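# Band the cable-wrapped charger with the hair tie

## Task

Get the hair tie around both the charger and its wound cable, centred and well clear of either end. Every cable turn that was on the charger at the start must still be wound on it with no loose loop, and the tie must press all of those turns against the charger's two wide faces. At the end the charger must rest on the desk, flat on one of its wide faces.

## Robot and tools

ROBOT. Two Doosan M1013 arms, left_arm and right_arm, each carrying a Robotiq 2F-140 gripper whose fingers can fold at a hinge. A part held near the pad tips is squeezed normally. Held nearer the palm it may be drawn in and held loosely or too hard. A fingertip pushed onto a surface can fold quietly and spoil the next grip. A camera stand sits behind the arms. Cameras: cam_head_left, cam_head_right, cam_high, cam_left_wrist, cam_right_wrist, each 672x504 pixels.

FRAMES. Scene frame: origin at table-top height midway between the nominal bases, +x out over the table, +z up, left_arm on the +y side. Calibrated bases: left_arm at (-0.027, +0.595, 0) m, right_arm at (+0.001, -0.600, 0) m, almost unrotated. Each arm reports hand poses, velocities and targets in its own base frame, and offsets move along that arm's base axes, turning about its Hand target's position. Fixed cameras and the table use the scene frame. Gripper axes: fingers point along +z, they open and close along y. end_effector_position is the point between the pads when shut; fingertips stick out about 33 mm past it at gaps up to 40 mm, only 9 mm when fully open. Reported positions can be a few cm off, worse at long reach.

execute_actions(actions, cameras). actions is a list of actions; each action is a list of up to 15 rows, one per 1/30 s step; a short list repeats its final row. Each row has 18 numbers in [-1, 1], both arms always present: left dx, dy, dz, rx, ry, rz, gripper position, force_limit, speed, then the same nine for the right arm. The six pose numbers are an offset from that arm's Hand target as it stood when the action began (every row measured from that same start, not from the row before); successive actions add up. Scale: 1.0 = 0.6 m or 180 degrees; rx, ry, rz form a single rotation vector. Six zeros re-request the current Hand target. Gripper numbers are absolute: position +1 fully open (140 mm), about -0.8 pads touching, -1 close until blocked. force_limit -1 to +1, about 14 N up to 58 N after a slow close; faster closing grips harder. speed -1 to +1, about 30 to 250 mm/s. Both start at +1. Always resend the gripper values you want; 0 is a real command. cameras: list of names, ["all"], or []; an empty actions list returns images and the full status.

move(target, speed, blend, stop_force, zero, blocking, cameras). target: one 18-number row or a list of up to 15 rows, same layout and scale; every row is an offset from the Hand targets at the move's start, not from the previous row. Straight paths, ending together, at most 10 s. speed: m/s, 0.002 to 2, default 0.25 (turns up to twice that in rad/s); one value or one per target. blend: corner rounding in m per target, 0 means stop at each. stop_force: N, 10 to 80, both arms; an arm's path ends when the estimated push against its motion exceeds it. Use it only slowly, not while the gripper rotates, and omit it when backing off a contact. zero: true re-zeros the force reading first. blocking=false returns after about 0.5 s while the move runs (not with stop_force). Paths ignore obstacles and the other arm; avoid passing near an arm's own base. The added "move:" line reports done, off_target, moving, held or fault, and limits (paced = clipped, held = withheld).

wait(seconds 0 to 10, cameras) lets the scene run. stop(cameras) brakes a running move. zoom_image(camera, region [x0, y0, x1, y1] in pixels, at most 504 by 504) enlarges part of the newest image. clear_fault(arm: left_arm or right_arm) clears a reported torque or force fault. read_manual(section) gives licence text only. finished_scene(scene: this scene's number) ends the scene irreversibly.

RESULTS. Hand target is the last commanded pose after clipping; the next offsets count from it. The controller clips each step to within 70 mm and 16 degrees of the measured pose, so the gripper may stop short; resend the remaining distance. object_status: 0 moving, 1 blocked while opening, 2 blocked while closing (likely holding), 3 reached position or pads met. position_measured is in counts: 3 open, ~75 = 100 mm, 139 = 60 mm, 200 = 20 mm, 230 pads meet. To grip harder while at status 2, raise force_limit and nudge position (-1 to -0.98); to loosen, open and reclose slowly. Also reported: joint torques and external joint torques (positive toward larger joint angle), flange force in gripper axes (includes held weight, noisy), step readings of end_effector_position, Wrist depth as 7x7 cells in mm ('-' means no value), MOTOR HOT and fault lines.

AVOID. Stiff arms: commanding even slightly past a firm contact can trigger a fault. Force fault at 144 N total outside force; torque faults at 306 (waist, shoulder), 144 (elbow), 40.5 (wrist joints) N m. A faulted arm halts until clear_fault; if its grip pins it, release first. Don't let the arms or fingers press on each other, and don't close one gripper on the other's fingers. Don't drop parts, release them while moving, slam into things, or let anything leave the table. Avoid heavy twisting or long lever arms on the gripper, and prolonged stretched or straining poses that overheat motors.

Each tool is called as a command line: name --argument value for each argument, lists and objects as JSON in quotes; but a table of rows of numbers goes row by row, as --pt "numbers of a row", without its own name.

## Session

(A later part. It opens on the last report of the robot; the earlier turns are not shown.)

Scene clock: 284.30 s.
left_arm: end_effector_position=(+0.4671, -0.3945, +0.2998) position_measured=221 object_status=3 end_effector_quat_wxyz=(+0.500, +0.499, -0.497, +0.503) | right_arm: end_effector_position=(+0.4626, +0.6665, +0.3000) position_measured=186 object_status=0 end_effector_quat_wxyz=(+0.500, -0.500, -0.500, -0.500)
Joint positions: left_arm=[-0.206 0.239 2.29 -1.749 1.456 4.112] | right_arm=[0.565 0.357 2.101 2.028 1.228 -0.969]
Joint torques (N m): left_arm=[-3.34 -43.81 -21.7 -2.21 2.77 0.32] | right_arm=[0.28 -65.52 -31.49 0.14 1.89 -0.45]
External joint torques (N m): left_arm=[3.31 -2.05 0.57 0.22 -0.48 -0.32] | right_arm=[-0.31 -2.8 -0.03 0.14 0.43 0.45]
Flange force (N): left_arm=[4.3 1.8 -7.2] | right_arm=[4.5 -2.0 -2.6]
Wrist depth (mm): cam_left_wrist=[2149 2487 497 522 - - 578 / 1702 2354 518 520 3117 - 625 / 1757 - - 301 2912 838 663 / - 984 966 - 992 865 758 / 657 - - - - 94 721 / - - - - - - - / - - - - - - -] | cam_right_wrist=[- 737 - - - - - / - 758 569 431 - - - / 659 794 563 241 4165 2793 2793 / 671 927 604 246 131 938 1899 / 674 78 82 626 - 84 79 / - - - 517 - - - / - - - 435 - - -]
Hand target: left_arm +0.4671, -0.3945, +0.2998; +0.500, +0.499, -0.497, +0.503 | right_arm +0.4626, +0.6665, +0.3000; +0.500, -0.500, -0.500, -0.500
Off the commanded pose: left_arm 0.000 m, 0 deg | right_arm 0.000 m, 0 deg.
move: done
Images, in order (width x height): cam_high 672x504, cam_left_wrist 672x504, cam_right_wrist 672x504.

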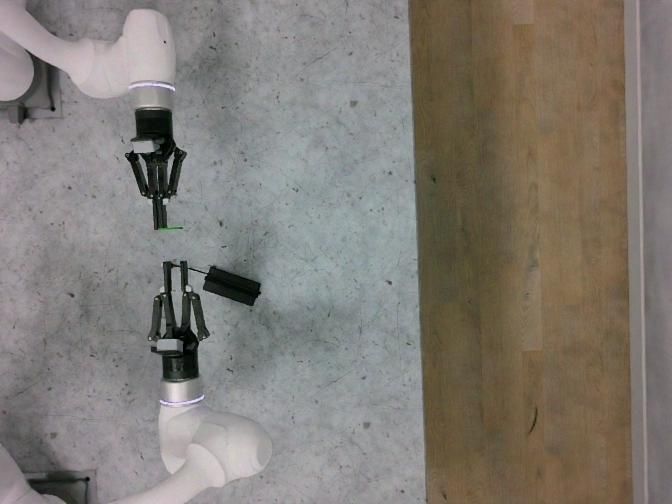

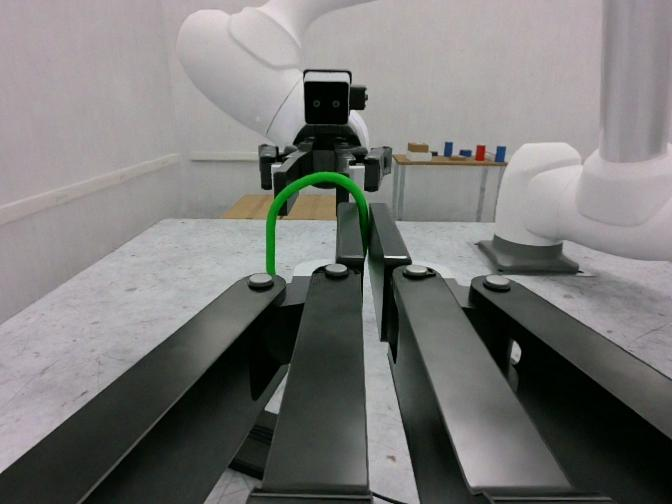

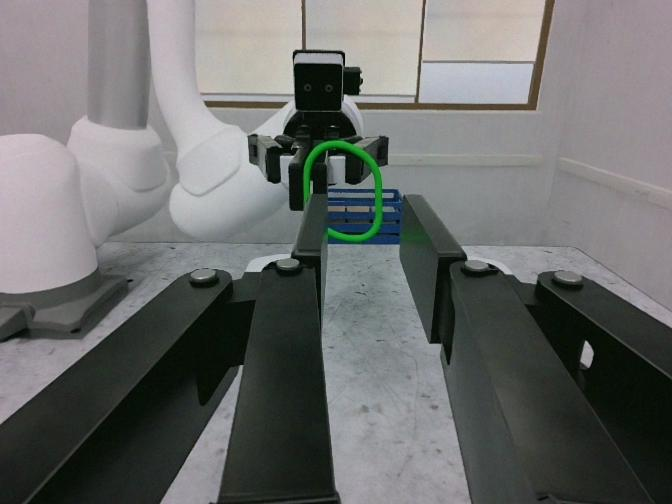

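move --target '[0,0,0,0,0,0,-0.73,0,-1,-0.005,0,0,0,0,0,-0.8,-1,0]'

move --target '[0,-0.167,0,0,0,0,-0.73,0,-1,0,0,0,0,0,0,-0.8,-1,0]' --speed 0.08

move --target '[0,0,0,0,0,0,-0.73,0,-1,0.01,0,0,0,0,0,-0.8,-1,0]' --speed 0.05

move --target '[0,0,0,0,0,0,-0.68,0,-1,0,0,0,0,0,0,-0.8,-1,0]' --cameras '["cam_right_wrist","cam_left_wrist","cam_high"]'

zoom_image --camera "cam_high" --region '[110, 200, 270, 360]'

Scene clock: 298.77 s.
left_arm: end_effector_position=(+0.4671, -0.3945, +0.2998) position_measured=221 object_status=3 end_effector_quat_wxyz=(+0.500, +0.499, -0.497, +0.503) | right_arm: end_effector_position=(+0.4596, +0.6665, +0.3000) position_measured=229 object_status=3 end_effector_quat_wxyz=(+0.500, -0.500, -0.500, -0.500)
Joint positions: left_arm=[-0.206 0.239 2.29 -1.749 1.456 4.112] | right_arm=[0.568 0.355 2.106 2.031 1.227 -0.971]
Joint torques (N m): left_arm=[-2.92 -43.99 -21.76 -2.21 2.78 0.34] | right_arm=[0.44 -64.96 -31.38 0.1 1.84 -0.42]
External joint torques (N m): left_arm=[2.96 -1.91 0.56 0.21 -0.48 -0.35] | right_arm=[-0.57 -2.89 -0.07 0.18 0.49 0.42]
Flange force (N): left_arm=[4.1 1.8 -6.5] | right_arm=[4.5 -1.8 -3.1]
Wrist depth (mm): cam_left_wrist=[2108 2544 491 545 - - 586 / 2191 2635 508 516 - - 629 / 2108 2515 - 298 3074 848 667 / 1829 971 997 - 988 865 761 / 659 - - - - 94 723 / - - - - - - - / - - - - - - -] | cam_right_wrist=[- 719 - - - - - / 827 763 575 419 - - - / 659 810 561 241 3597 3083 2638 / 674 931 942 109 938 953 2351 / 680 - 78 78 89 80 715 / - - - - - 75 - / - - - - - - -]
Hand target: left_arm +0.4671, -0.3945, +0.2998; +0.500, +0.499, -0.497, +0.503 | right_arm +0.4596, +0.6665, +0.3000; +0.500, -0.500, -0.500, -0.500
Off the commanded pose: left_arm 0.000 m, 0 deg | right_arm 0.000 m, 0 deg.
move: done

Scene clock: 300.37 s.
left_arm: end_effector_position=(+0.4671, -0.4947, +0.2998) position_measured=221 object_status=3 end_effector_quat_wxyz=(+0.500, +0.499, -0.497, +0.503) | right_arm: end_effector_position=(+0.4596, +0.6665, +0.3000) position_measured=229 object_status=3 end_effector_quat_wxyz=(+0.500, -0.500, -0.500, -0.500)
Joint positions: left_arm=[-0.406 0.267 2.248 -1.915 1.34 4.129] | right_arm=[0.568 0.355 2.106 2.031 1.227 -0.971]
Joint torques (N m): left_arm=[-2.17 -47.91 -22.96 -2.72 2.88 0.3] | right_arm=[0.54 -64.71 -31.59 0.12 1.91 -0.42]
External joint torques (N m): left_arm=[2.29 -2.1 0.5 0.39 -0.55 -0.31] | right_arm=[-0.54 -3.17 0.11 0.15 0.42 0.42]
Flange force (N): left_arm=[4.5 1.0 -5.4] | right_arm=[4.9 -2.4 -3.4]
Wrist depth (mm): cam_left_wrist=[- 406 400 2912 - - 549 / - - 420 422 - - 540 / - - - 210 2432 761 625 / - 889 907 140 966 793 683 / 667 - - - - 94 721 / - - - - - - - / - - - - - - -] | cam_right_wrist=[- 477 - - 3083 2793 3892 / - 490 476 348 - 2760 - / 656 735 305 195 290 - 3044 / 669 778 146 120 146 957 - / 667 749 78 78 89 80 707 / - - - - - 75 - / - - - - - - -]
Hand target: left_arm +0.4671, -0.4947, +0.2998; +0.500, +0.499, -0.497, +0.503 | right_arm +0.4596, +0.6665, +0.3000; +0.500, -0.500, -0.500, -0.500
Off the commanded pose: left_arm 0.000 m, 0 deg | right_arm 0.000 m, 0 deg.
move: done

Scene clock: 301.07 s.
left_arm: end_effector_position=(+0.4671, -0.4947, +0.2998) position_measured=221 object_status=3 end_effector_quat_wxyz=(+0.500, +0.499, -0.497, +0.503) | right_arm: end_effector_position=(+0.4655, +0.6665, +0.3000) position_measured=229 object_status=3 end_effector_quat_wxyz=(+0.500, -0.500, -0.500, -0.500)
Joint positions: left_arm=[-0.406 0.268 2.248 -1.915 1.34 4.129] | right_arm=[0.562 0.36 2.097 2.025 1.228 -0.966]
Joint torques (N m): left_arm=[-2.94 -48.03 -23.01 -2.59 2.83 0.32] | right_arm=[0.58 -65.38 -31.99 0.17 1.91 -0.42]
External joint torques (N m): left_arm=[2.9 -1.93 0.43 0.23 -0.51 -0.32] | right_arm=[-0.45 -3.35 0.46 0.12 0.42 0.42]
Flange force (N): left_arm=[4.2 0.3 -6.3] | right_arm=[5.0 -3.2 -3.8]
Wrist depth (mm): cam_left_wrist=[- 406 403 3032 3208 2406 514 / - - 418 418 3255 - 563 / - 2837 263 219 3117 768 629 / 2068 975 145 165 911 782 677 / 653 - - - - 94 719 / - - - - - - - / - - - - - - -] | cam_right_wrist=[- 484 - - - - - / - 502 486 347 - - 3252 / 663 474 268 210 4024 - 2553 / 673 773 144 120 141 927 2609 / 676 74 78 78 89 80 719 / - - - - - 75 - / - - - - - - -]
Hand target: left_arm +0.4671, -0.4947, +0.2998; +0.500, +0.499, -0.497, +0.503 | right_arm +0.4656, +0.6665, +0.3000; +0.500, -0.500, -0.500, -0.500
Off the commanded pose: left_arm 0.000 m, 0 deg | right_arm 0.000 m, 0 deg.
move: done

Scene clock: 301.57 s.
left_arm: end_effector_position=(+0.4671, -0.4947, +0.2998) position_measured=214 object_status=3 end_effector_quat_wxyz=(+0.500, +0.499, -0.497, +0.503) | right_arm: end_effector_position=(+0.4656, +0.6665, +0.3000) position_measured=229 object_status=3 end_effector_quat_wxyz=(+0.500, -0.500, -0.500, -0.500)
Joint positions: left_arm=[-0.406 0.268 2.248 -1.915 1.34 4.129] | right_arm=[0.562 0.36 2.097 2.025 1.228 -0.966]
Joint torques (N m): left_arm=[-2.74 -47.89 -22.98 -2.56 2.79 0.33] | right_arm=[0.22 -65.55 -31.73 0.22 1.9 -0.43]
External joint torques (N m): left_arm=[2.78 -2.03 0.63 0.23 -0.47 -0.33] | right_arm=[-0.12 -3.59 0.05 0.08 0.44 0.43]
Flange force (N): left_arm=[4.3 0.8 -6.3] | right_arm=[5.5 -3.0 -3.1]
Wrist depth (mm): cam_left_wrist=[- 399 406 3816 3162 3405 528 / 1908 2837 418 418 2991 2951 567 / 1876 3751 259 249 3570 796 622 / - 892 808 163 988 799 685 / 659 - 92 - - - 712 / - - - - - - - / - - - - - - -] | cam_right_wrist=[3124 489 - - - - - / - 496 481 442 - - 2580 / 649 471 241 243 4093 - 2667 / 674 771 144 120 973 957 2553 / 680 742 78 78 89 80 719 / - - - - - 75 - / - - - - - - -]
Hand target: left_arm +0.4671, -0.4947, +0.2998; +0.500, +0.499, -0.497, +0.503 | right_arm +0.4656, +0.6665, +0.3000; +0.500, -0.500, -0.500, -0.500
Off the commanded pose: left_arm 0.000 m, 0 deg | right_arm 0.000 m, 0 deg.
move: done
Images, in order (width x height): cam_high 672x504, cam_left_wrist 672x504, cam_right_wrist 672x504.

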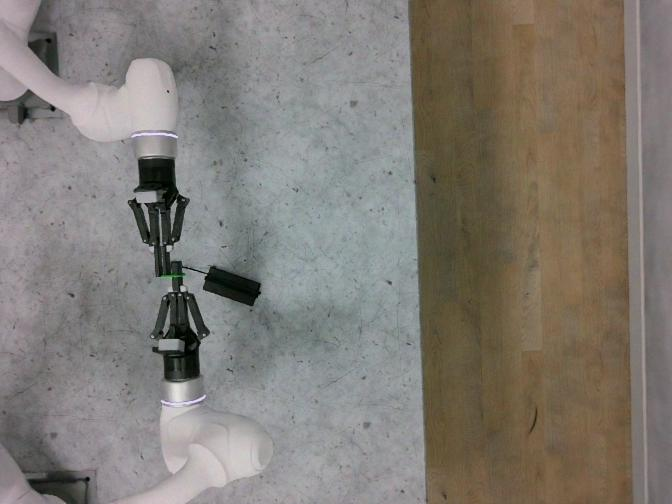

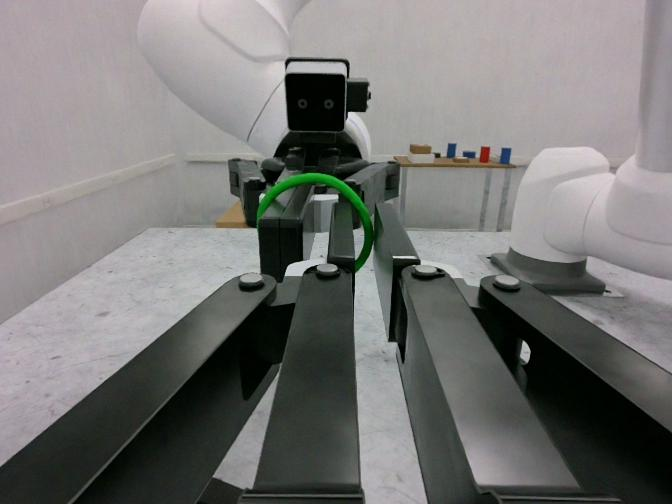

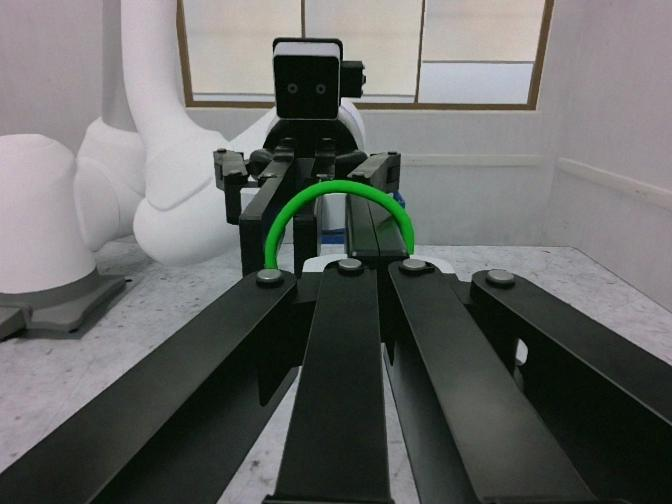

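Scaled by 3.150 from the camera's 672x504 image, which has a finer 960x720 frame.

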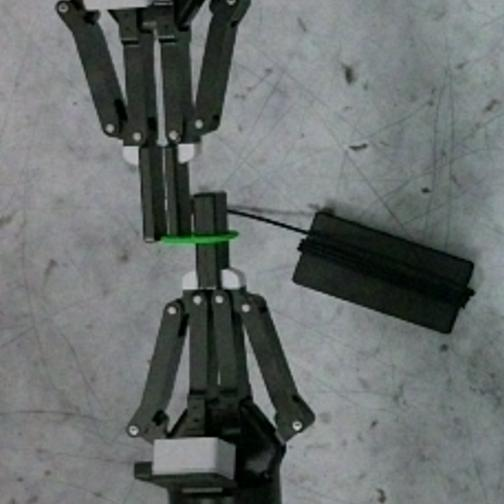

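move --target '[0,0.167,0,0,0,0,-0.68,0,-1,0,0,0,0,0,0,-0.8,-1,0]' --speed 0.06 --cameras '["cam_right_wrist","cam_left_wrist","cam_high"]'

zoom_image --camera "cam_high" --region '[110, 200, 270, 360]'

Scene clock: 307.20 s.
left_arm: end_effector_position=(+0.4671, -0.3945, +0.2998) position_measured=214 object_status=3 end_effector_quat_wxyz=(+0.500, +0.499, -0.497, +0.503) | right_arm: end_effector_position=(+0.4656, +0.6665, +0.3000) position_measured=229 object_status=3 end_effector_quat_wxyz=(+0.500, -0.500, -0.500, -0.500)
Joint positions: left_arm=[-0.206 0.239 2.29 -1.749 1.455 4.112] | right_arm=[0.562 0.36 2.097 2.025 1.228 -0.966]
Joint torques (N m): left_arm=[-3.78 -44.01 -21.85 -2.15 2.79 0.36] | right_arm=[0.64 -65.56 -31.68 0.18 1.86 -0.43]
External joint torques (N m): left_arm=[3.68 -1.8 0.73 0.15 -0.5 -0.36] | right_arm=[-0.71 -2.75 0.21 0.11 0.46 0.43]
Flange force (N): left_arm=[3.9 1.6 -7.9] | right_arm=[4.2 -1.9 -3.5]
Wrist depth (mm): cam_left_wrist=[2149 1785 497 3255 - - 573 / 1829 - 496 515 - - 631 / 1908 2635 4176 298 - 835 709 / 2258 958 979 - 971 896 748 / 663 - 92 - - - 719 / - - - - - - - / - - - - - - -] | cam_right_wrist=[773 711 5790 2931 - - 3892 / 776 786 543 455 - - 2667 / 667 802 559 280 3597 - 2447 / 671 938 931 113 140 953 3165 / 663 740 78 78 89 80 715 / - - - - - 75 - / - - - - - - -]
Hand target: left_arm +0.4671, -0.3945, +0.2998; +0.500, +0.499, -0.497, +0.503 | right_arm +0.4656, +0.6665, +0.3000; +0.500, -0.500, -0.500, -0.500
Off the commanded pose: left_arm 0.000 m, 0 deg | right_arm 0.000 m, 0 deg.
move: done
Images, in order (width x height): cam_high 672x504, cam_left_wrist 672x504, cam_right_wrist 672x504.

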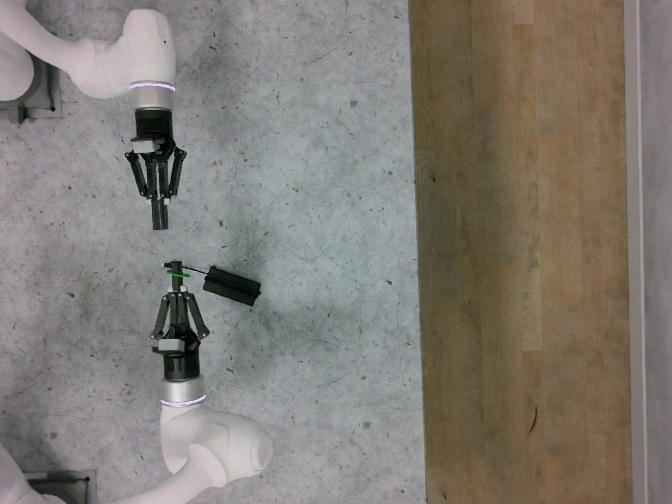

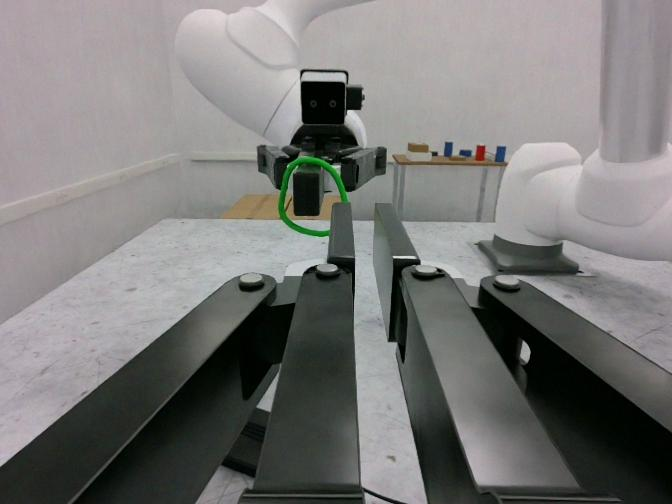

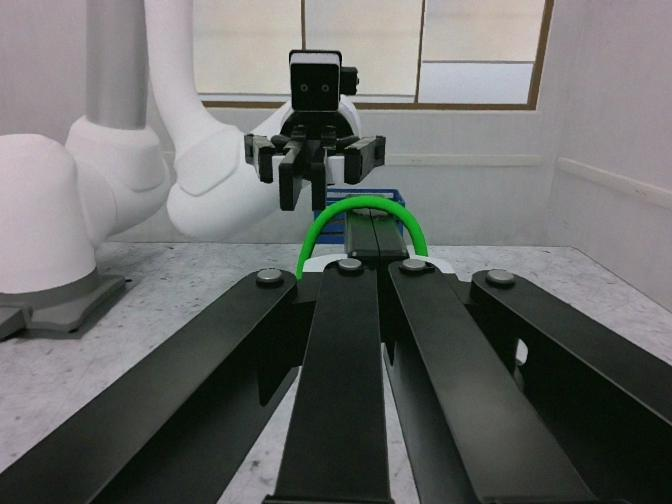

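Scaled by 3.150 from the camera's 672x504 image, which has a finer 960x720 frame.

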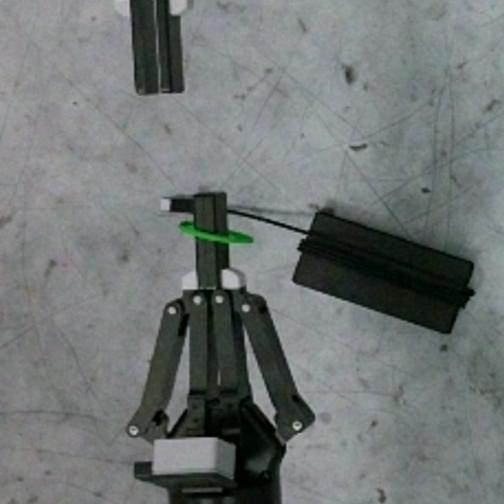

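move --target '[0,0,0,0,0,0,-0.68,0,-1,0,0,0,0,0,0,-0.3,0,-1]' --cameras '["cam_right_wrist","cam_high"]'

zoom_image --camera "cam_high" --region '[110, 200, 270, 360]'

zoom_image --camera "cam_high" --region '[155, 250, 275, 320]'

Scene clock: 312.67 s.
left_arm: end_effector_position=(+0.4671, -0.3945, +0.2998) position_measured=214 object_status=3 end_effector_quat_wxyz=(+0.500, +0.499, -0.497, +0.503) | right_arm: end_effector_position=(+0.4656, +0.6665, +0.3000) position_measured=167 object_status=0 end_effector_quat_wxyz=(+0.500, -0.500, -0.500, -0.500)
Joint positions: left_arm=[-0.206 0.239 2.29 -1.749 1.456 4.112] | right_arm=[0.562 0.36 2.097 2.025 1.228 -0.966]
Joint torques (N m): left_arm=[-2.98 -44.02 -21.76 -2.2 2.79 0.32] | right_arm=[0.14 -65.62 -31.68 0.16 1.88 -0.44]
External joint torques (N m): left_arm=[3 -1.87 0.47 0.2 -0.49 -0.32] | right_arm=[-0.24 -2.56 0.19 0.13 0.42 0.44]
Flange force (N): left_arm=[4.1 1.6 -6.5] | right_arm=[4.0 -2.2 -2.6]
Wrist depth (mm): cam_left_wrist=[2049 2635 493 528 3816 2544 572 / 2213 - 510 502 - - 610 / - 3353 339 342 2699 823 651 / - 954 1064 979 988 868 768 / 663 - 91 - - - 714 / - - - - - - - / - - - - - - -] | cam_right_wrist=[3252 717 - - - - 2729 / 3165 771 546 416 - - - / 673 786 560 251 2553 - 2526 / 673 924 110 942 126 953 - / - 89 78 663 143 79 86 / - 73 - 546 - - 70 / - - - 440 - - -]
Hand target: left_arm +0.4671, -0.3945, +0.2998; +0.500, +0.499, -0.497, +0.503 | right_arm +0.4656, +0.6665, +0.3000; +0.500, -0.500, -0.500, -0.500
Off the commanded pose: left_arm 0.000 m, 0 deg | right_arm 0.000 m, 0 deg.
move: done
Images, in order (width x height): cam_high 672x504, cam_right_wrist 672x504.

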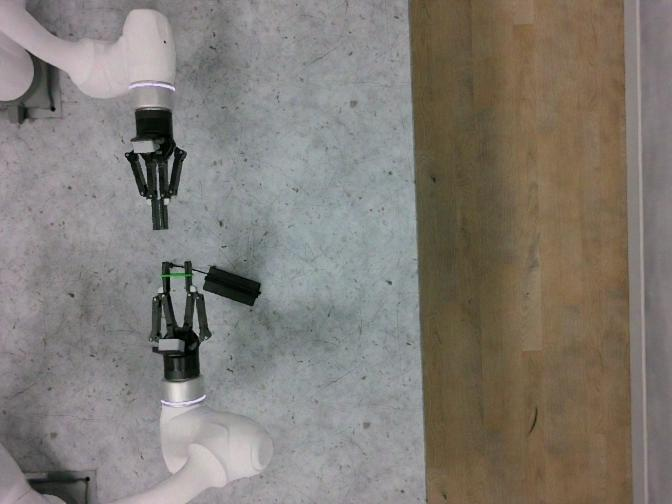

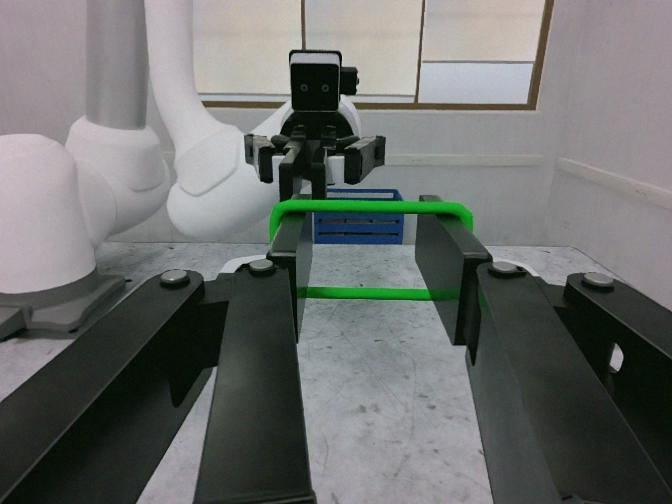

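Scaled by 3.150 from the camera's 672x504 image, which has a finer 960x720 frame.

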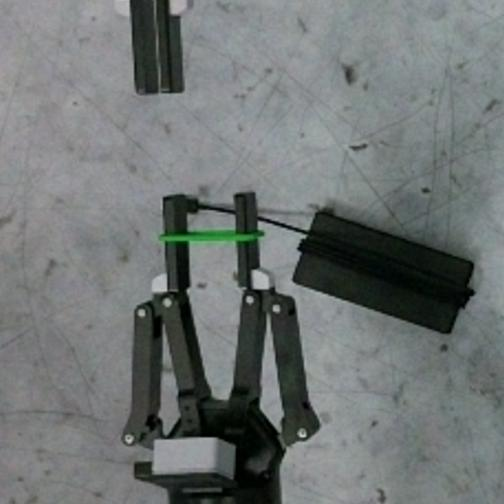

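Scaled by 4.200 from the camera's 672x504 image, which has a finer 960x720 frame.

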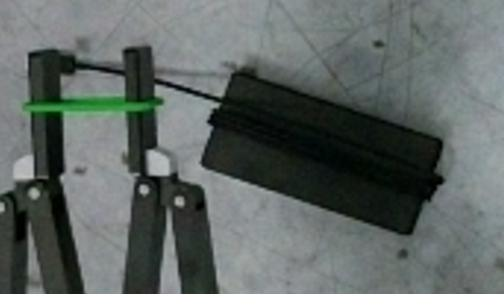

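move --target '[0,0,0,0,0,0,-0.68,0,-1,0.05,-0.5,0,0,0,0,-0.3,0,-1]'

move --target '[0.057,-0.308,-0.05,0.421,0.3228,0.3228,0.43,0,0,0,0,0,0,0,0,-0.3,0,-1]' --cameras '["all"]'

Scene clock: 355.80 s.
left_arm: end_effector_position=(+0.4671, -0.3945, +0.2998) position_measured=214 object_status=3 end_effector_quat_wxyz=(+0.500, +0.499, -0.497, +0.503) | right_arm: end_effector_position=(+0.4955, +0.3666, +0.3000) position_measured=167 object_status=3 end_effector_quat_wxyz=(+0.500, -0.500, -0.500, -0.500)
Joint positions: left_arm=[-0.206 0.239 2.29 -1.749 1.456 4.112] | right_arm=[-0.001 0.269 2.239 1.57 1.573 -0.937]
Joint torques (N m): left_arm=[-2.72 -44.29 -21.65 -2.23 2.83 0.36] | right_arm=[1.32 -53.7 -28.66 1.37 1.97 -0.41]
External joint torques (N m): left_arm=[2.74 -1.64 0.12 0.2 -0.53 -0.36] | right_arm=[-1.15 -3.4 -0.23 0.29 0.31 0.41]
Flange force (N): left_arm=[3.9 0.8 -5.8] | right_arm=[6.7 -3.5 -2.5]
Wrist depth (mm): cam_left_wrist=[- 3303 733 4811 - 605 2330 / - - 3952 790 - 638 - / 1844 - - - 2837 808 2874 / - 954 1064 971 975 835 817 / 661 - 92 - - - 723 / - - - - - - - / - - - - - - -] | cam_right_wrist=[- 981 845 3165 - 2760 2580 / - 1079 860 773 - 3829 - / 938 1010 883 3652 2667 3597 2374 / 965 985 110 938 126 1032 - / - 89 78 665 144 79 86 / - 73 - 492 - - 70 / - - - 436 - - -]
Hand target: left_arm +0.4671, -0.3945, +0.2998; +0.500, +0.499, -0.497, +0.503 | right_arm +0.4956, +0.3665, +0.3000; +0.500, -0.500, -0.500, -0.500
Off the commanded pose: left_arm 0.000 m, 0 deg | right_arm 0.000 m, 0 deg.
move: done

Scene clock: 360.23 s.
left_arm: end_effector_position=(+0.5013, -0.5793, +0.2698) position_measured=75 object_status=3 end_effector_quat_wxyz=(-0.003, +0.991, -0.131, +0.004) | right_arm: end_effector_position=(+0.4956, +0.3665, +0.3000) position_measured=167 object_status=3 end_effector_quat_wxyz=(+0.500, -0.500, -0.500, -0.500)
Joint positions: left_arm=[-0.906 0.364 1.44 0.009 1.335 0.925] | right_arm=[-0.001 0.269 2.239 1.57 1.573 -0.937]
Joint torques (N m): left_arm=[-2.94 -75.02 -41.27 3.77 0.49 0.29] | right_arm=[0.16 -53.59 -28.89 1.5 1.81 -0.39]
External joint torques (N m): left_arm=[3.01 -3.19 0.18 0.49 -0.54 -0.29] | right_arm=[-0.14 -3.56 0.01 0.17 0.47 0.39]
Flange force (N): left_arm=[-2.7 -6.1 0.0] | right_arm=[6.7 -4.1 -0.8]
Wrist depth (mm): cam_left_wrist=[357 356 356 348 353 351 348 / 378 378 378 355 372 371 370 / 399 398 399 392 393 395 392 / 431 414 414 415 424 136 414 / - - 454 458 454 117 85 / - - 492 486 483 480 - / - - 526 526 524 - -] | cam_right_wrist=[- 3768 866 320 - - 2580 / - 985 965 396 - 3005 3208 / 4024 981 1079 333 - - 1884 / 969 985 110 938 126 1023 2499 / - 89 78 658 144 79 90 / - 73 - 505 541 - 70 / - - - 436 - - -]
Hand target: left_arm +0.5013, -0.5793, +0.2698; -0.003, +0.991, -0.131, +0.004 | right_arm +0.4956, +0.3665, +0.3000; +0.500, -0.500, -0.500, -0.500
Off the commanded pose: left_arm 0.000 m, 0 deg | right_arm 0.000 m, 0 deg.
move: done

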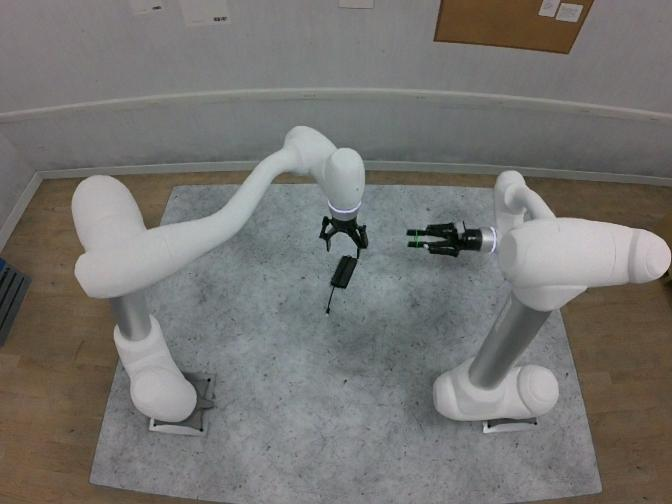

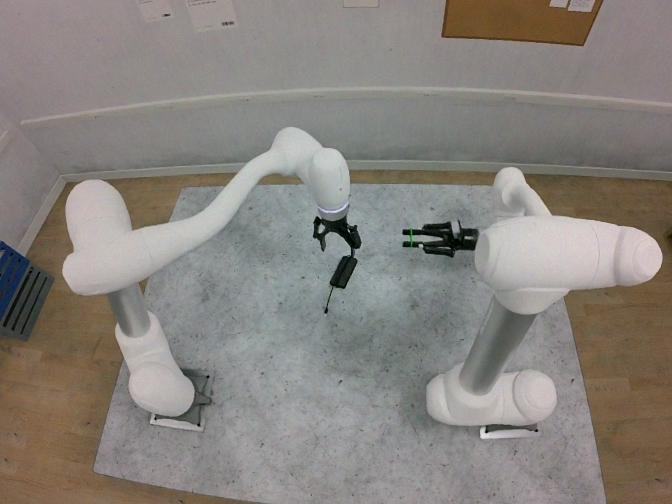

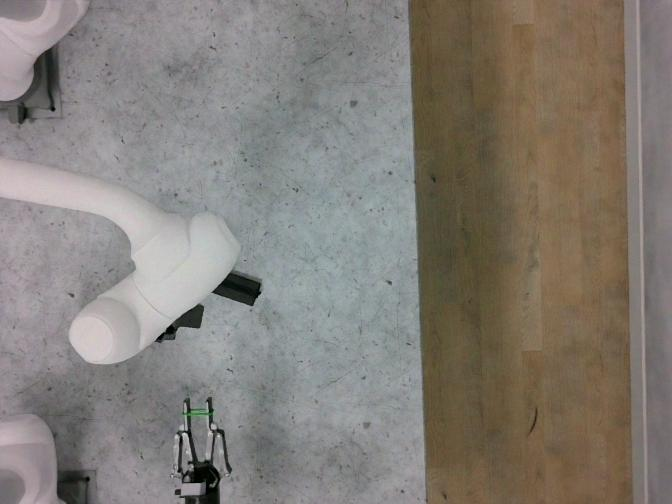

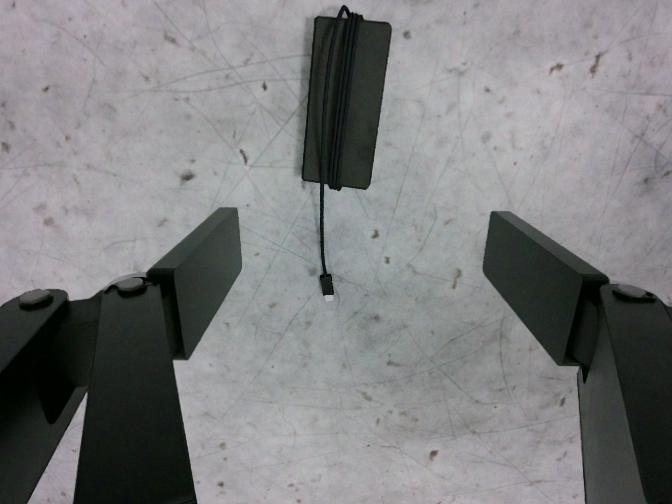

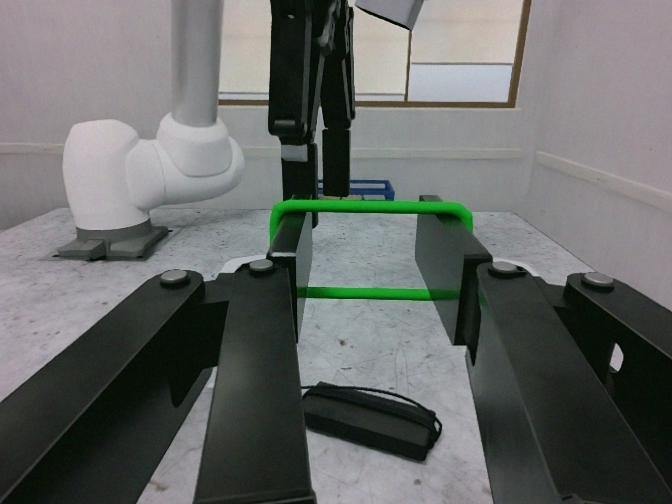

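move --target '[-0.0217,0.0192,-0.233,0,0,-0.0278,0.43,0,0,0,0,0,0,0,0,-0.3,0,-1]' --cameras '["cam_left_wrist"]'

Scene clock: 371.50 s.
left_arm: end_effector_position=(+0.4883, -0.5678, +0.1301) position_measured=75 object_status=3 end_effector_quat_wxyz=(-0.003, +0.985, -0.174, +0.004) | right_arm: end_effector_position=(+0.4956, +0.3665, +0.3000) position_measured=167 object_status=3 end_effector_quat_wxyz=(+0.500, -0.500, -0.500, -0.500)
Joint positions: left_arm=[-0.911 0.416 1.632 0.01 1.091 1.006] | right_arm=[-0.001 0.269 2.239 1.57 1.573 -0.937]
Joint torques (N m): left_arm=[-3.09 -76.78 -38.09 3.43 0.44 0.34] | right_arm=[0.34 -53.66 -28.94 1.5 1.81 -0.46]
External joint torques (N m): left_arm=[3.01 -2.65 0.72 0.45 -0.48 -0.34] | right_arm=[-0.28 -3.22 0.1 0.17 0.47 0.46]
Flange force (N): left_arm=[-3.1 -5.8 -0.5] | right_arm=[6.3 -3.8 -1.1]
Wrist depth (mm): cam_left_wrist=[234 233 235 210 229 227 230 / 248 247 246 221 242 246 242 / 264 262 262 236 259 259 256 / 281 273 271 277 277 136 273 / - - 299 295 296 117 85 / - - 321 320 318 318 - / - - 348 345 342 342 -] | cam_right_wrist=[- - 323 325 394 - 2178 / - 938 935 350 - - 2609 / 953 989 1060 377 4565 - 2499 / 973 981 110 489 126 1032 2398 / - 89 78 628 144 79 86 / - 73 - 495 541 - 70 / - - - 436 - - -]
Hand target: left_arm +0.4882, -0.5678, +0.1300; -0.002, +0.985, -0.174, +0.004 | right_arm +0.4956, +0.3665, +0.3000; +0.500, -0.500, -0.500, -0.500
Off the commanded pose: left_arm 0.000 m, 0 deg | right_arm 0.000 m, 0 deg.
move: done
Images, in order (width x height): cam_left_wrist 672x504.

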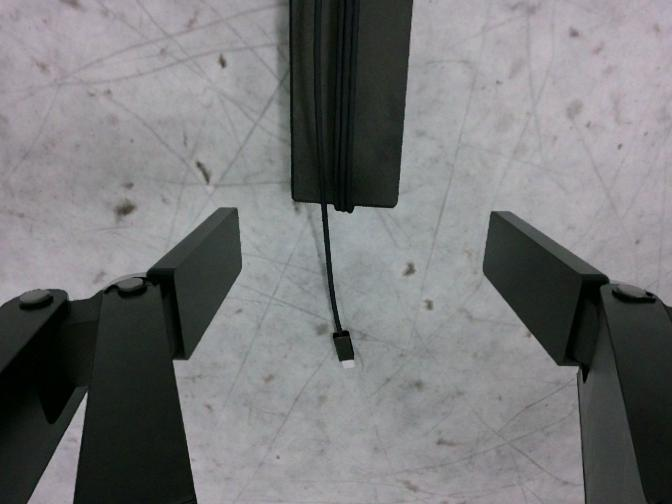

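move --target '[0.0213,0.0002,-0.092,0,0,-0.006,0.43,0,0,0,0,0,0,0,0,-0.3,0,-1]' --cameras '["cam_left_wrist"]'

Scene clock: 380.53 s.
left_arm: end_effector_position=(+0.5010, -0.5677, +0.0749) position_measured=75 object_status=3 end_effector_quat_wxyz=(-0.002, +0.983, -0.184, +0.004) | right_arm: end_effector_position=(+0.4956, +0.3665, +0.3000) position_measured=167 object_status=3 end_effector_quat_wxyz=(+0.500, -0.500, -0.500, -0.500)
Joint positions: left_arm=[-0.897 0.472 1.659 0.01 1.008 1.038] | right_arm=[-0.001 0.269 2.239 1.57 1.573 -0.937]
Joint torques (N m): left_arm=[-2.69 -79.73 -36.22 3.26 0.39 0.3] | right_arm=[0.52 -53.56 -28.93 1.49 1.85 -0.44]
External joint torques (N m): left_arm=[2.64 -3.39 0.42 0.45 -0.44 -0.3] | right_arm=[-0.61 -3.14 0.1 0.19 0.42 0.44]
Flange force (N): left_arm=[-3.7 -5.4 -1.9] | right_arm=[6.1 -3.8 -1.7]
Wrist depth (mm): cam_left_wrist=[188 185 185 158 161 182 181 / 195 198 194 168 172 195 192 / 209 207 207 181 200 204 203 / 224 216 218 196 218 136 216 / - - 236 235 234 117 85 / - - 254 252 251 250 - / - - 276 273 272 271 -] | cam_right_wrist=[- 4479 819 317 376 403 - / - 917 927 346 450 - - / 899 985 1079 365 3083 - 2473 / 977 989 110 459 126 1046 - / - 89 78 509 144 79 90 / - 73 - 481 541 - 70 / - - - 436 - - -]
Hand target: left_arm +0.5010, -0.5677, +0.0748; -0.002, +0.983, -0.184, +0.004 | right_arm +0.4956, +0.3665, +0.3000; +0.500, -0.500, -0.500, -0.500
Off the commanded pose: left_arm 0.000 m, 0 deg | right_arm 0.000 m, 0 deg.
move: done
Images, in order (width x height): cam_left_wrist 672x504.

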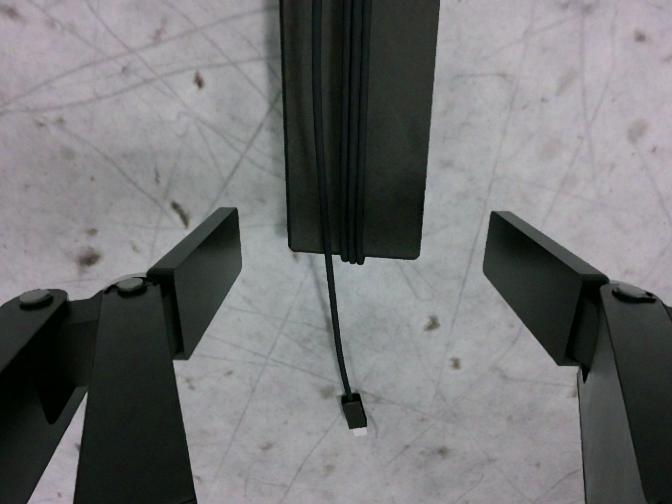

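move --target '[0.001,0.0023,-0.0683,0,0,0,0.43,0,0,0,0,0,0,0,0,-0.3,0,-1]' --speed 0.08

move --target '[0,0,0,0,0,0,-1,-0.1,-1,0,0,0,0,0,0,-0.3,0,-1]' --cameras '["cam_left_wrist"]'

wait --seconds 1

Scene clock: 390.90 s.
left_arm: end_effector_position=(+0.5016, -0.5663, +0.0339) position_measured=75 object_status=3 end_effector_quat_wxyz=(-0.002, +0.983, -0.184, +0.004) | right_arm: end_effector_position=(+0.4956, +0.3665, +0.3000) position_measured=167 object_status=3 end_effector_quat_wxyz=(+0.500, -0.500, -0.500, -0.500)
Joint positions: left_arm=[-0.895 0.508 1.689 0.011 0.942 1.038] | right_arm=[-0.001 0.269 2.239 1.57 1.573 -0.937]
Joint torques (N m): left_arm=[-3.09 -81.48 -34.44 3.08 0.64 0.32] | right_arm=[0.3 -53.59 -28.91 1.46 1.78 -0.46]
External joint torques (N m): left_arm=[3.19 -3.61 0.02 0.48 -0.71 -0.32] | right_arm=[-0.28 -3.14 0.06 0.2 0.5 0.46]
Flange force (N): left_arm=[-2.9 -5.8 -2.3] | right_arm=[6.2 -3.7 -1.1]
Wrist depth (mm): cam_left_wrist=[149 149 146 118 123 146 146 / 158 157 153 132 128 157 154 / 168 165 166 139 138 165 163 / 179 174 158 150 148 136 172 / - - 190 188 188 125 85 / - - 205 204 201 201 - / - - 222 220 218 219 -] | cam_right_wrist=[4239 - 329 315 385 440 - / - 1010 910 337 398 3829 3957 / 938 985 1089 359 4396 - 2219 / 977 993 110 395 126 1006 - / - 89 78 509 144 79 86 / - 73 - 500 538 - 70 / - - - 434 - - -]
Hand target: left_arm +0.5016, -0.5663, +0.0338; -0.002, +0.983, -0.184, +0.004 | right_arm +0.4956, +0.3665, +0.3000; +0.500, -0.500, -0.500, -0.500
Off the commanded pose: left_arm 0.000 m, 0 deg | right_arm 0.000 m, 0 deg.
move: done

Scene clock: 392.37 s.
left_arm: end_effector_position=(+0.5016, -0.5663, +0.0338) position_measured=131 object_status=0 end_effector_quat_wxyz=(-0.002, +0.983, -0.184, +0.004) | right_arm: end_effector_position=(+0.4956, +0.3665, +0.3000) position_measured=167 object_status=3 end_effector_quat_wxyz=(+0.500, -0.500, -0.500, -0.500)
Joint positions: left_arm=[-0.895 0.509 1.689 0.011 0.942 1.038] | right_arm=[-0.001 0.269 2.239 1.57 1.573 -0.937]
Joint torques (N m): left_arm=[-3.55 -77.44 -33.36 2.86 -0.4 0.39] | right_arm=[0.35 -53.95 -28.91 1.49 1.82 -0.44]
External joint torques (N m): left_arm=[3.7 -7.21 -0.65 0.67 0.36 -0.39] | right_arm=[-0.32 -3.17 -0.01 0.18 0.46 0.44]
Flange force (N): left_arm=[-4.7 -7.4 -7.8] | right_arm=[6.2 -3.6 -1.1]
Wrist depth (mm): cam_left_wrist=[149 148 147 120 123 146 145 / 156 157 155 126 128 156 154 / 168 167 164 134 139 165 163 / 178 176 137 151 143 172 174 / - - 187 188 188 84 - / - - 204 203 202 - - / - - 222 221 218 - -] | cam_right_wrist=[- 3165 329 317 385 423 1915 / - 1006 924 337 399 4093 2553 / 977 993 1089 355 3344 4396 2374 / 965 985 110 396 126 1032 - / - 89 78 433 144 79 86 / - 73 - 533 - - 70 / - - - 437 - - -]
Hand target: left_arm +0.5016, -0.5663, +0.0338; -0.002, +0.983, -0.184, +0.004 | right_arm +0.4956, +0.3665, +0.3000; +0.500, -0.500, -0.500, -0.500
Off the commanded pose: left_arm 0.000 m, 0 deg | right_arm 0.000 m, 0 deg.
move: done
Images, in order (width x height): cam_left_wrist 672x504.

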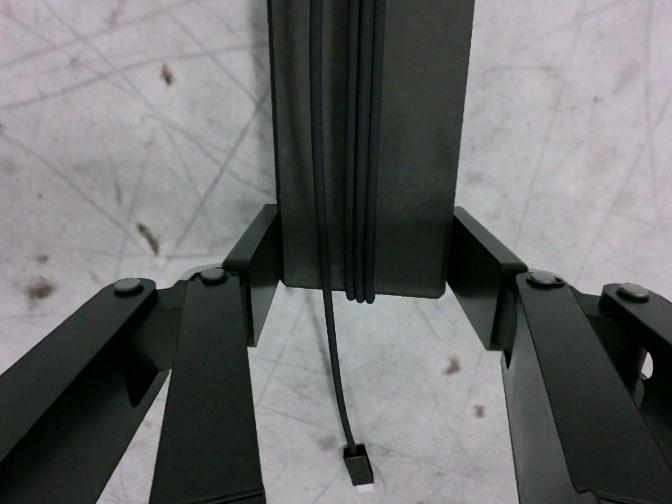

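Scene clock: 393.37 s.
left_arm: end_effector_position=(+0.5016, -0.5663, +0.0338) position_measured=131 object_status=2 end_effector_quat_wxyz=(-0.002, +0.983, -0.184, +0.004) | right_arm: end_effector_position=(+0.4956, +0.3665, +0.3000) position_measured=167 object_status=3 end_effector_quat_wxyz=(+0.500, -0.500, -0.500, -0.500)
Joint positions: left_arm=[-0.895 0.509 1.689 0.011 0.942 1.038] | right_arm=[-0.001 0.269 2.239 1.57 1.573 -0.937]
Joint torques (N m): left_arm=[-3.37 -77.31 -33.45 2.88 -0.42 0.41] | right_arm=[0.37 -53.42 -28.93 1.5 1.84 -0.45]
External joint torques (N m): left_arm=[3.39 -7.46 -0.73 0.66 0.36 -0.41] | right_arm=[-0.37 -3.73 0.01 0.19 0.44 0.45]
Flange force (N): left_arm=[-5.0 -7.1 -8.1] | right_arm=[7.2 -4.3 -1.3]
Wrist depth (mm): cam_left_wrist=[149 148 146 125 123 146 146 / 158 158 154 133 128 156 154 / 168 165 165 132 139 164 163 / 179 176 136 150 144 173 174 / - - 187 189 187 85 - / - - 204 203 202 - - / - - 221 221 218 - -] | cam_right_wrist=[- - 350 316 387 - 3083 / - 1041 969 339 402 4093 - / 961 969 1084 357 4845 3044 2729 / 977 973 110 396 126 1037 - / - 89 78 432 125 79 86 / - 73 - 472 - - 70 / - - - 436 - - -]
Hand target: left_arm +0.5016, -0.5663, +0.0338; -0.002, +0.983, -0.184, +0.004 | right_arm +0.4956, +0.3665, +0.3000; +0.500, -0.500, -0.500, -0.500
Tool commands: left_gripper/position=-1.0 left_gripper/force_limit=-0.1 left_gripper/speed=-1.0 right_gripper/position=-0.3 right_gripper/force_limit=+0.0 right_gripper/speed=-1.0
Off the commanded pose: left_arm 0.000 m, 0 deg | right_arm 0.000 m, 0 deg.
wait: 1.00 s; at rest by 0.17 s

move --target '[0,0,0.15,0,0,0,-1,-0.1,-1,0,0,0,0,0,0,-0.3,0,-1]' --speed 0.06 --cameras '["cam_left_wrist","cam_right_wrist"]'

Scene clock: 398.63 s.
left_arm: end_effector_position=(+0.5016, -0.5663, +0.1238) position_measured=131 object_status=2 end_effector_quat_wxyz=(-0.002, +0.983, -0.184, +0.004) | right_arm: end_effector_position=(+0.4956, +0.3665, +0.3000) position_measured=167 object_status=3 end_effector_quat_wxyz=(+0.500, -0.500, -0.500, -0.500)
Joint positions: left_arm=[-0.895 0.432 1.621 0.01 1.086 1.04] | right_arm=[-0.001 0.269 2.239 1.57 1.573 -0.937]
Joint torques (N m): left_arm=[-2.94 -80.44 -39.71 3.45 0.23 0.35] | right_arm=[0.41 -53.64 -28.97 1.49 1.81 -0.43]
External joint torques (N m): left_arm=[2.77 -0.05 2.62 0.39 -0.27 -0.35] | right_arm=[-0.44 -3.16 0.15 0.19 0.46 0.43]
Flange force (N): left_arm=[-3.7 -5.5 2.7] | right_arm=[6.1 -3.9 -1.4]
Wrist depth (mm): cam_left_wrist=[228 229 227 126 124 224 223 / 242 241 241 134 130 238 236 / 256 256 255 141 139 252 251 / 275 271 130 152 144 265 267 / - - 282 291 289 84 - / - - 312 313 310 - - / - - 340 337 335 - -] | cam_right_wrist=[- 5935 336 324 3491 4565 - / - 957 969 347 - - 2638 / 938 977 1089 366 4396 4093 2580 / 965 981 110 471 126 1023 2447 / - 89 78 417 144 79 86 / - 73 - 513 - - 70 / - - - 436 - - -]
Hand target: left_arm +0.5016, -0.5663, +0.1238; -0.002, +0.983, -0.184, +0.004 | right_arm +0.4956, +0.3665, +0.3000; +0.500, -0.500, -0.500, -0.500
Off the commanded pose: left_arm 0.000 m, 0 deg | right_arm 0.000 m, 0 deg.
move: done
Images, in order (width x height): cam_left_wrist 672x504, cam_right_wrist 672x504.

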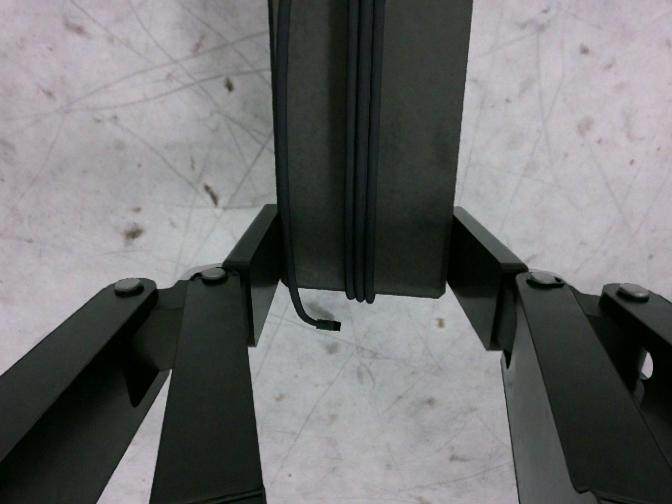

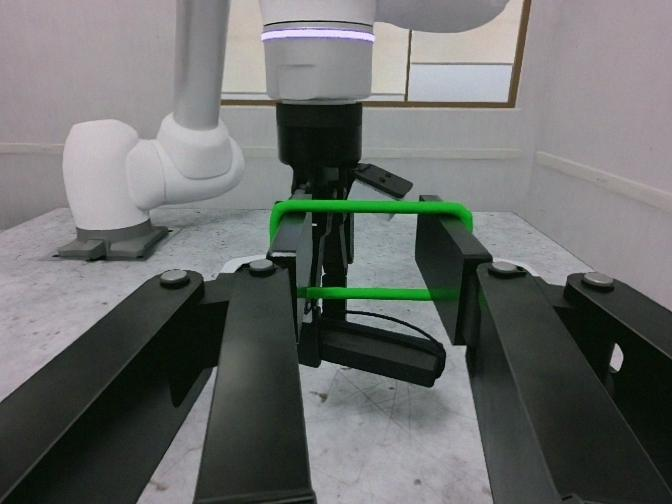

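move --target '[-0.008,0.052,0.317,0,0,-0.382,-1,-0.1,-1,0,0,0,0,0,0,-0.3,0,-1]' --speed 0.12 --cameras '["all"]'

zoom_image --camera "cam_right_wrist" --region '[220, 100, 480, 360]'

Scene clock: 449.27 s.
left_arm: end_effector_position=(+0.4968, -0.5351, +0.3140) position_measured=131 object_status=2 end_effector_quat_wxyz=(+0.000, +0.708, -0.707, +0.004) | right_arm: end_effector_position=(+0.4956, +0.3665, +0.3000) position_measured=167 object_status=3 end_effector_quat_wxyz=(+0.500, -0.500, -0.500, -0.500)
Joint positions: left_arm=[-0.87 0.289 1.463 0.001 1.381 2.27] | right_arm=[-0.001 0.269 2.239 1.57 1.573 -0.937]
Joint torques (N m): left_arm=[-2.74 -70.44 -44 3.62 0.28 0.28] | right_arm=[0.51 -53.68 -28.89 1.42 1.82 -0.4]
External joint torques (N m): left_arm=[2.52 -0.78 2.36 0.61 -0.35 -0.28] | right_arm=[-0.39 -3.57 -0.05 0.24 0.47 0.39]
Flange force (N): left_arm=[-6.7 2.0 3.7] | right_arm=[6.8 -4.0 -1.2]
Wrist depth (mm): cam_left_wrist=[396 395 397 120 125 389 386 / 419 418 411 136 129 409 405 / 451 450 442 141 139 439 435 / 477 467 122 151 144 459 464 / - - 491 502 500 85 - / - - 533 544 533 - - / - - 578 584 584 - -] | cam_right_wrist=[- 899 387 381 - - - / - 1032 1015 3124 3344 - 2473 / 938 981 1141 309 3768 5521 2283 / 985 977 110 917 126 1019 - / - 89 78 665 143 79 86 / - 73 - 536 - - 70 / - - - 438 - - -]
Hand target: left_arm +0.4968, -0.5351, +0.3140; +0.000, +0.708, -0.707, +0.005 | right_arm +0.4956, +0.3665, +0.3000; +0.500, -0.500, -0.500, -0.500
Off the commanded pose: left_arm 0.000 m, 0 deg | right_arm 0.000 m, 0 deg.
move: done

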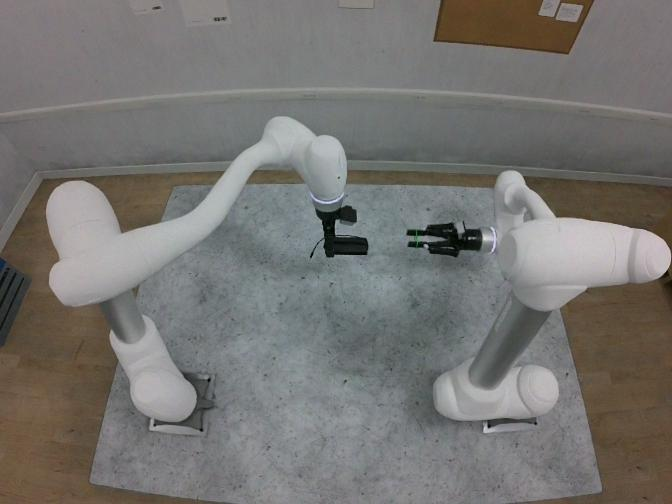

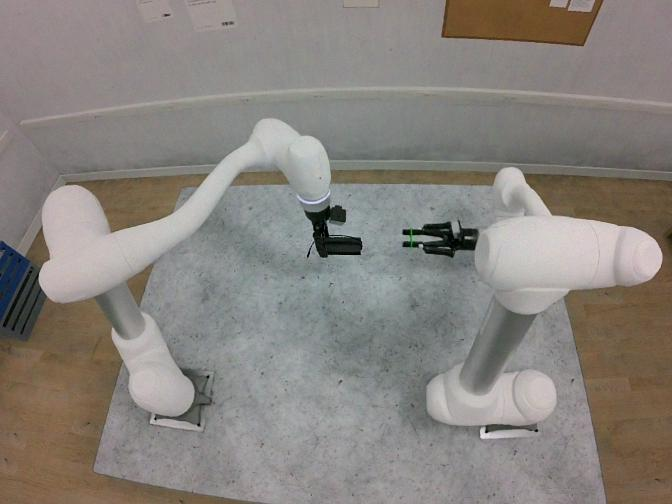

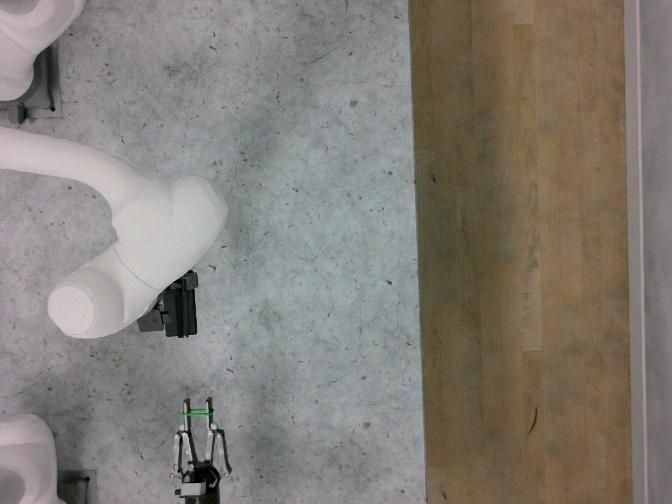

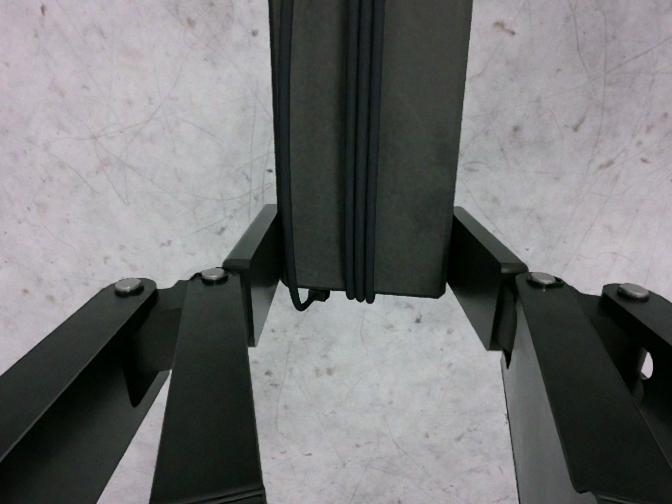

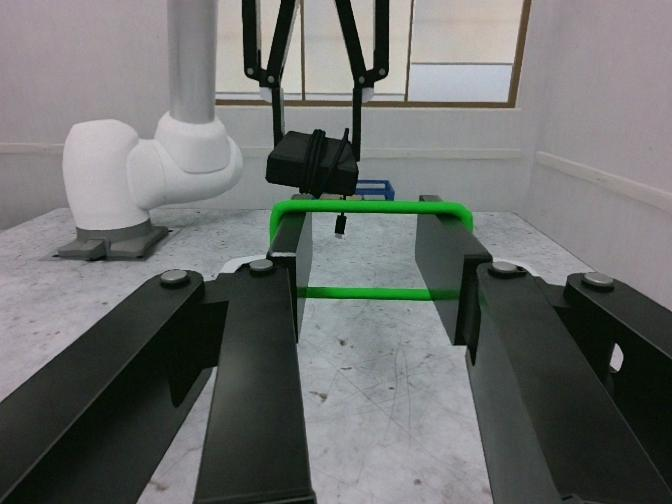

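Scaled by 1.938 from the camera's 672x504 image, which has a finer 960x720 frame.

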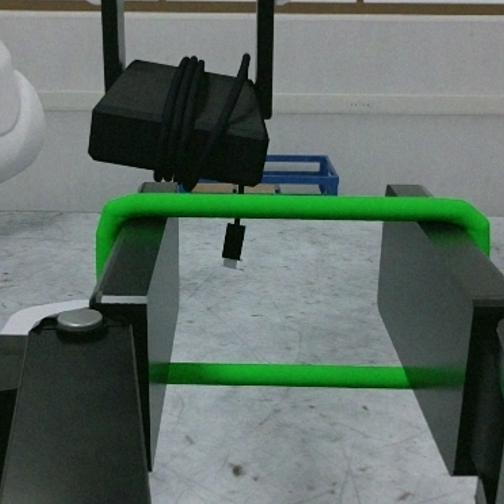

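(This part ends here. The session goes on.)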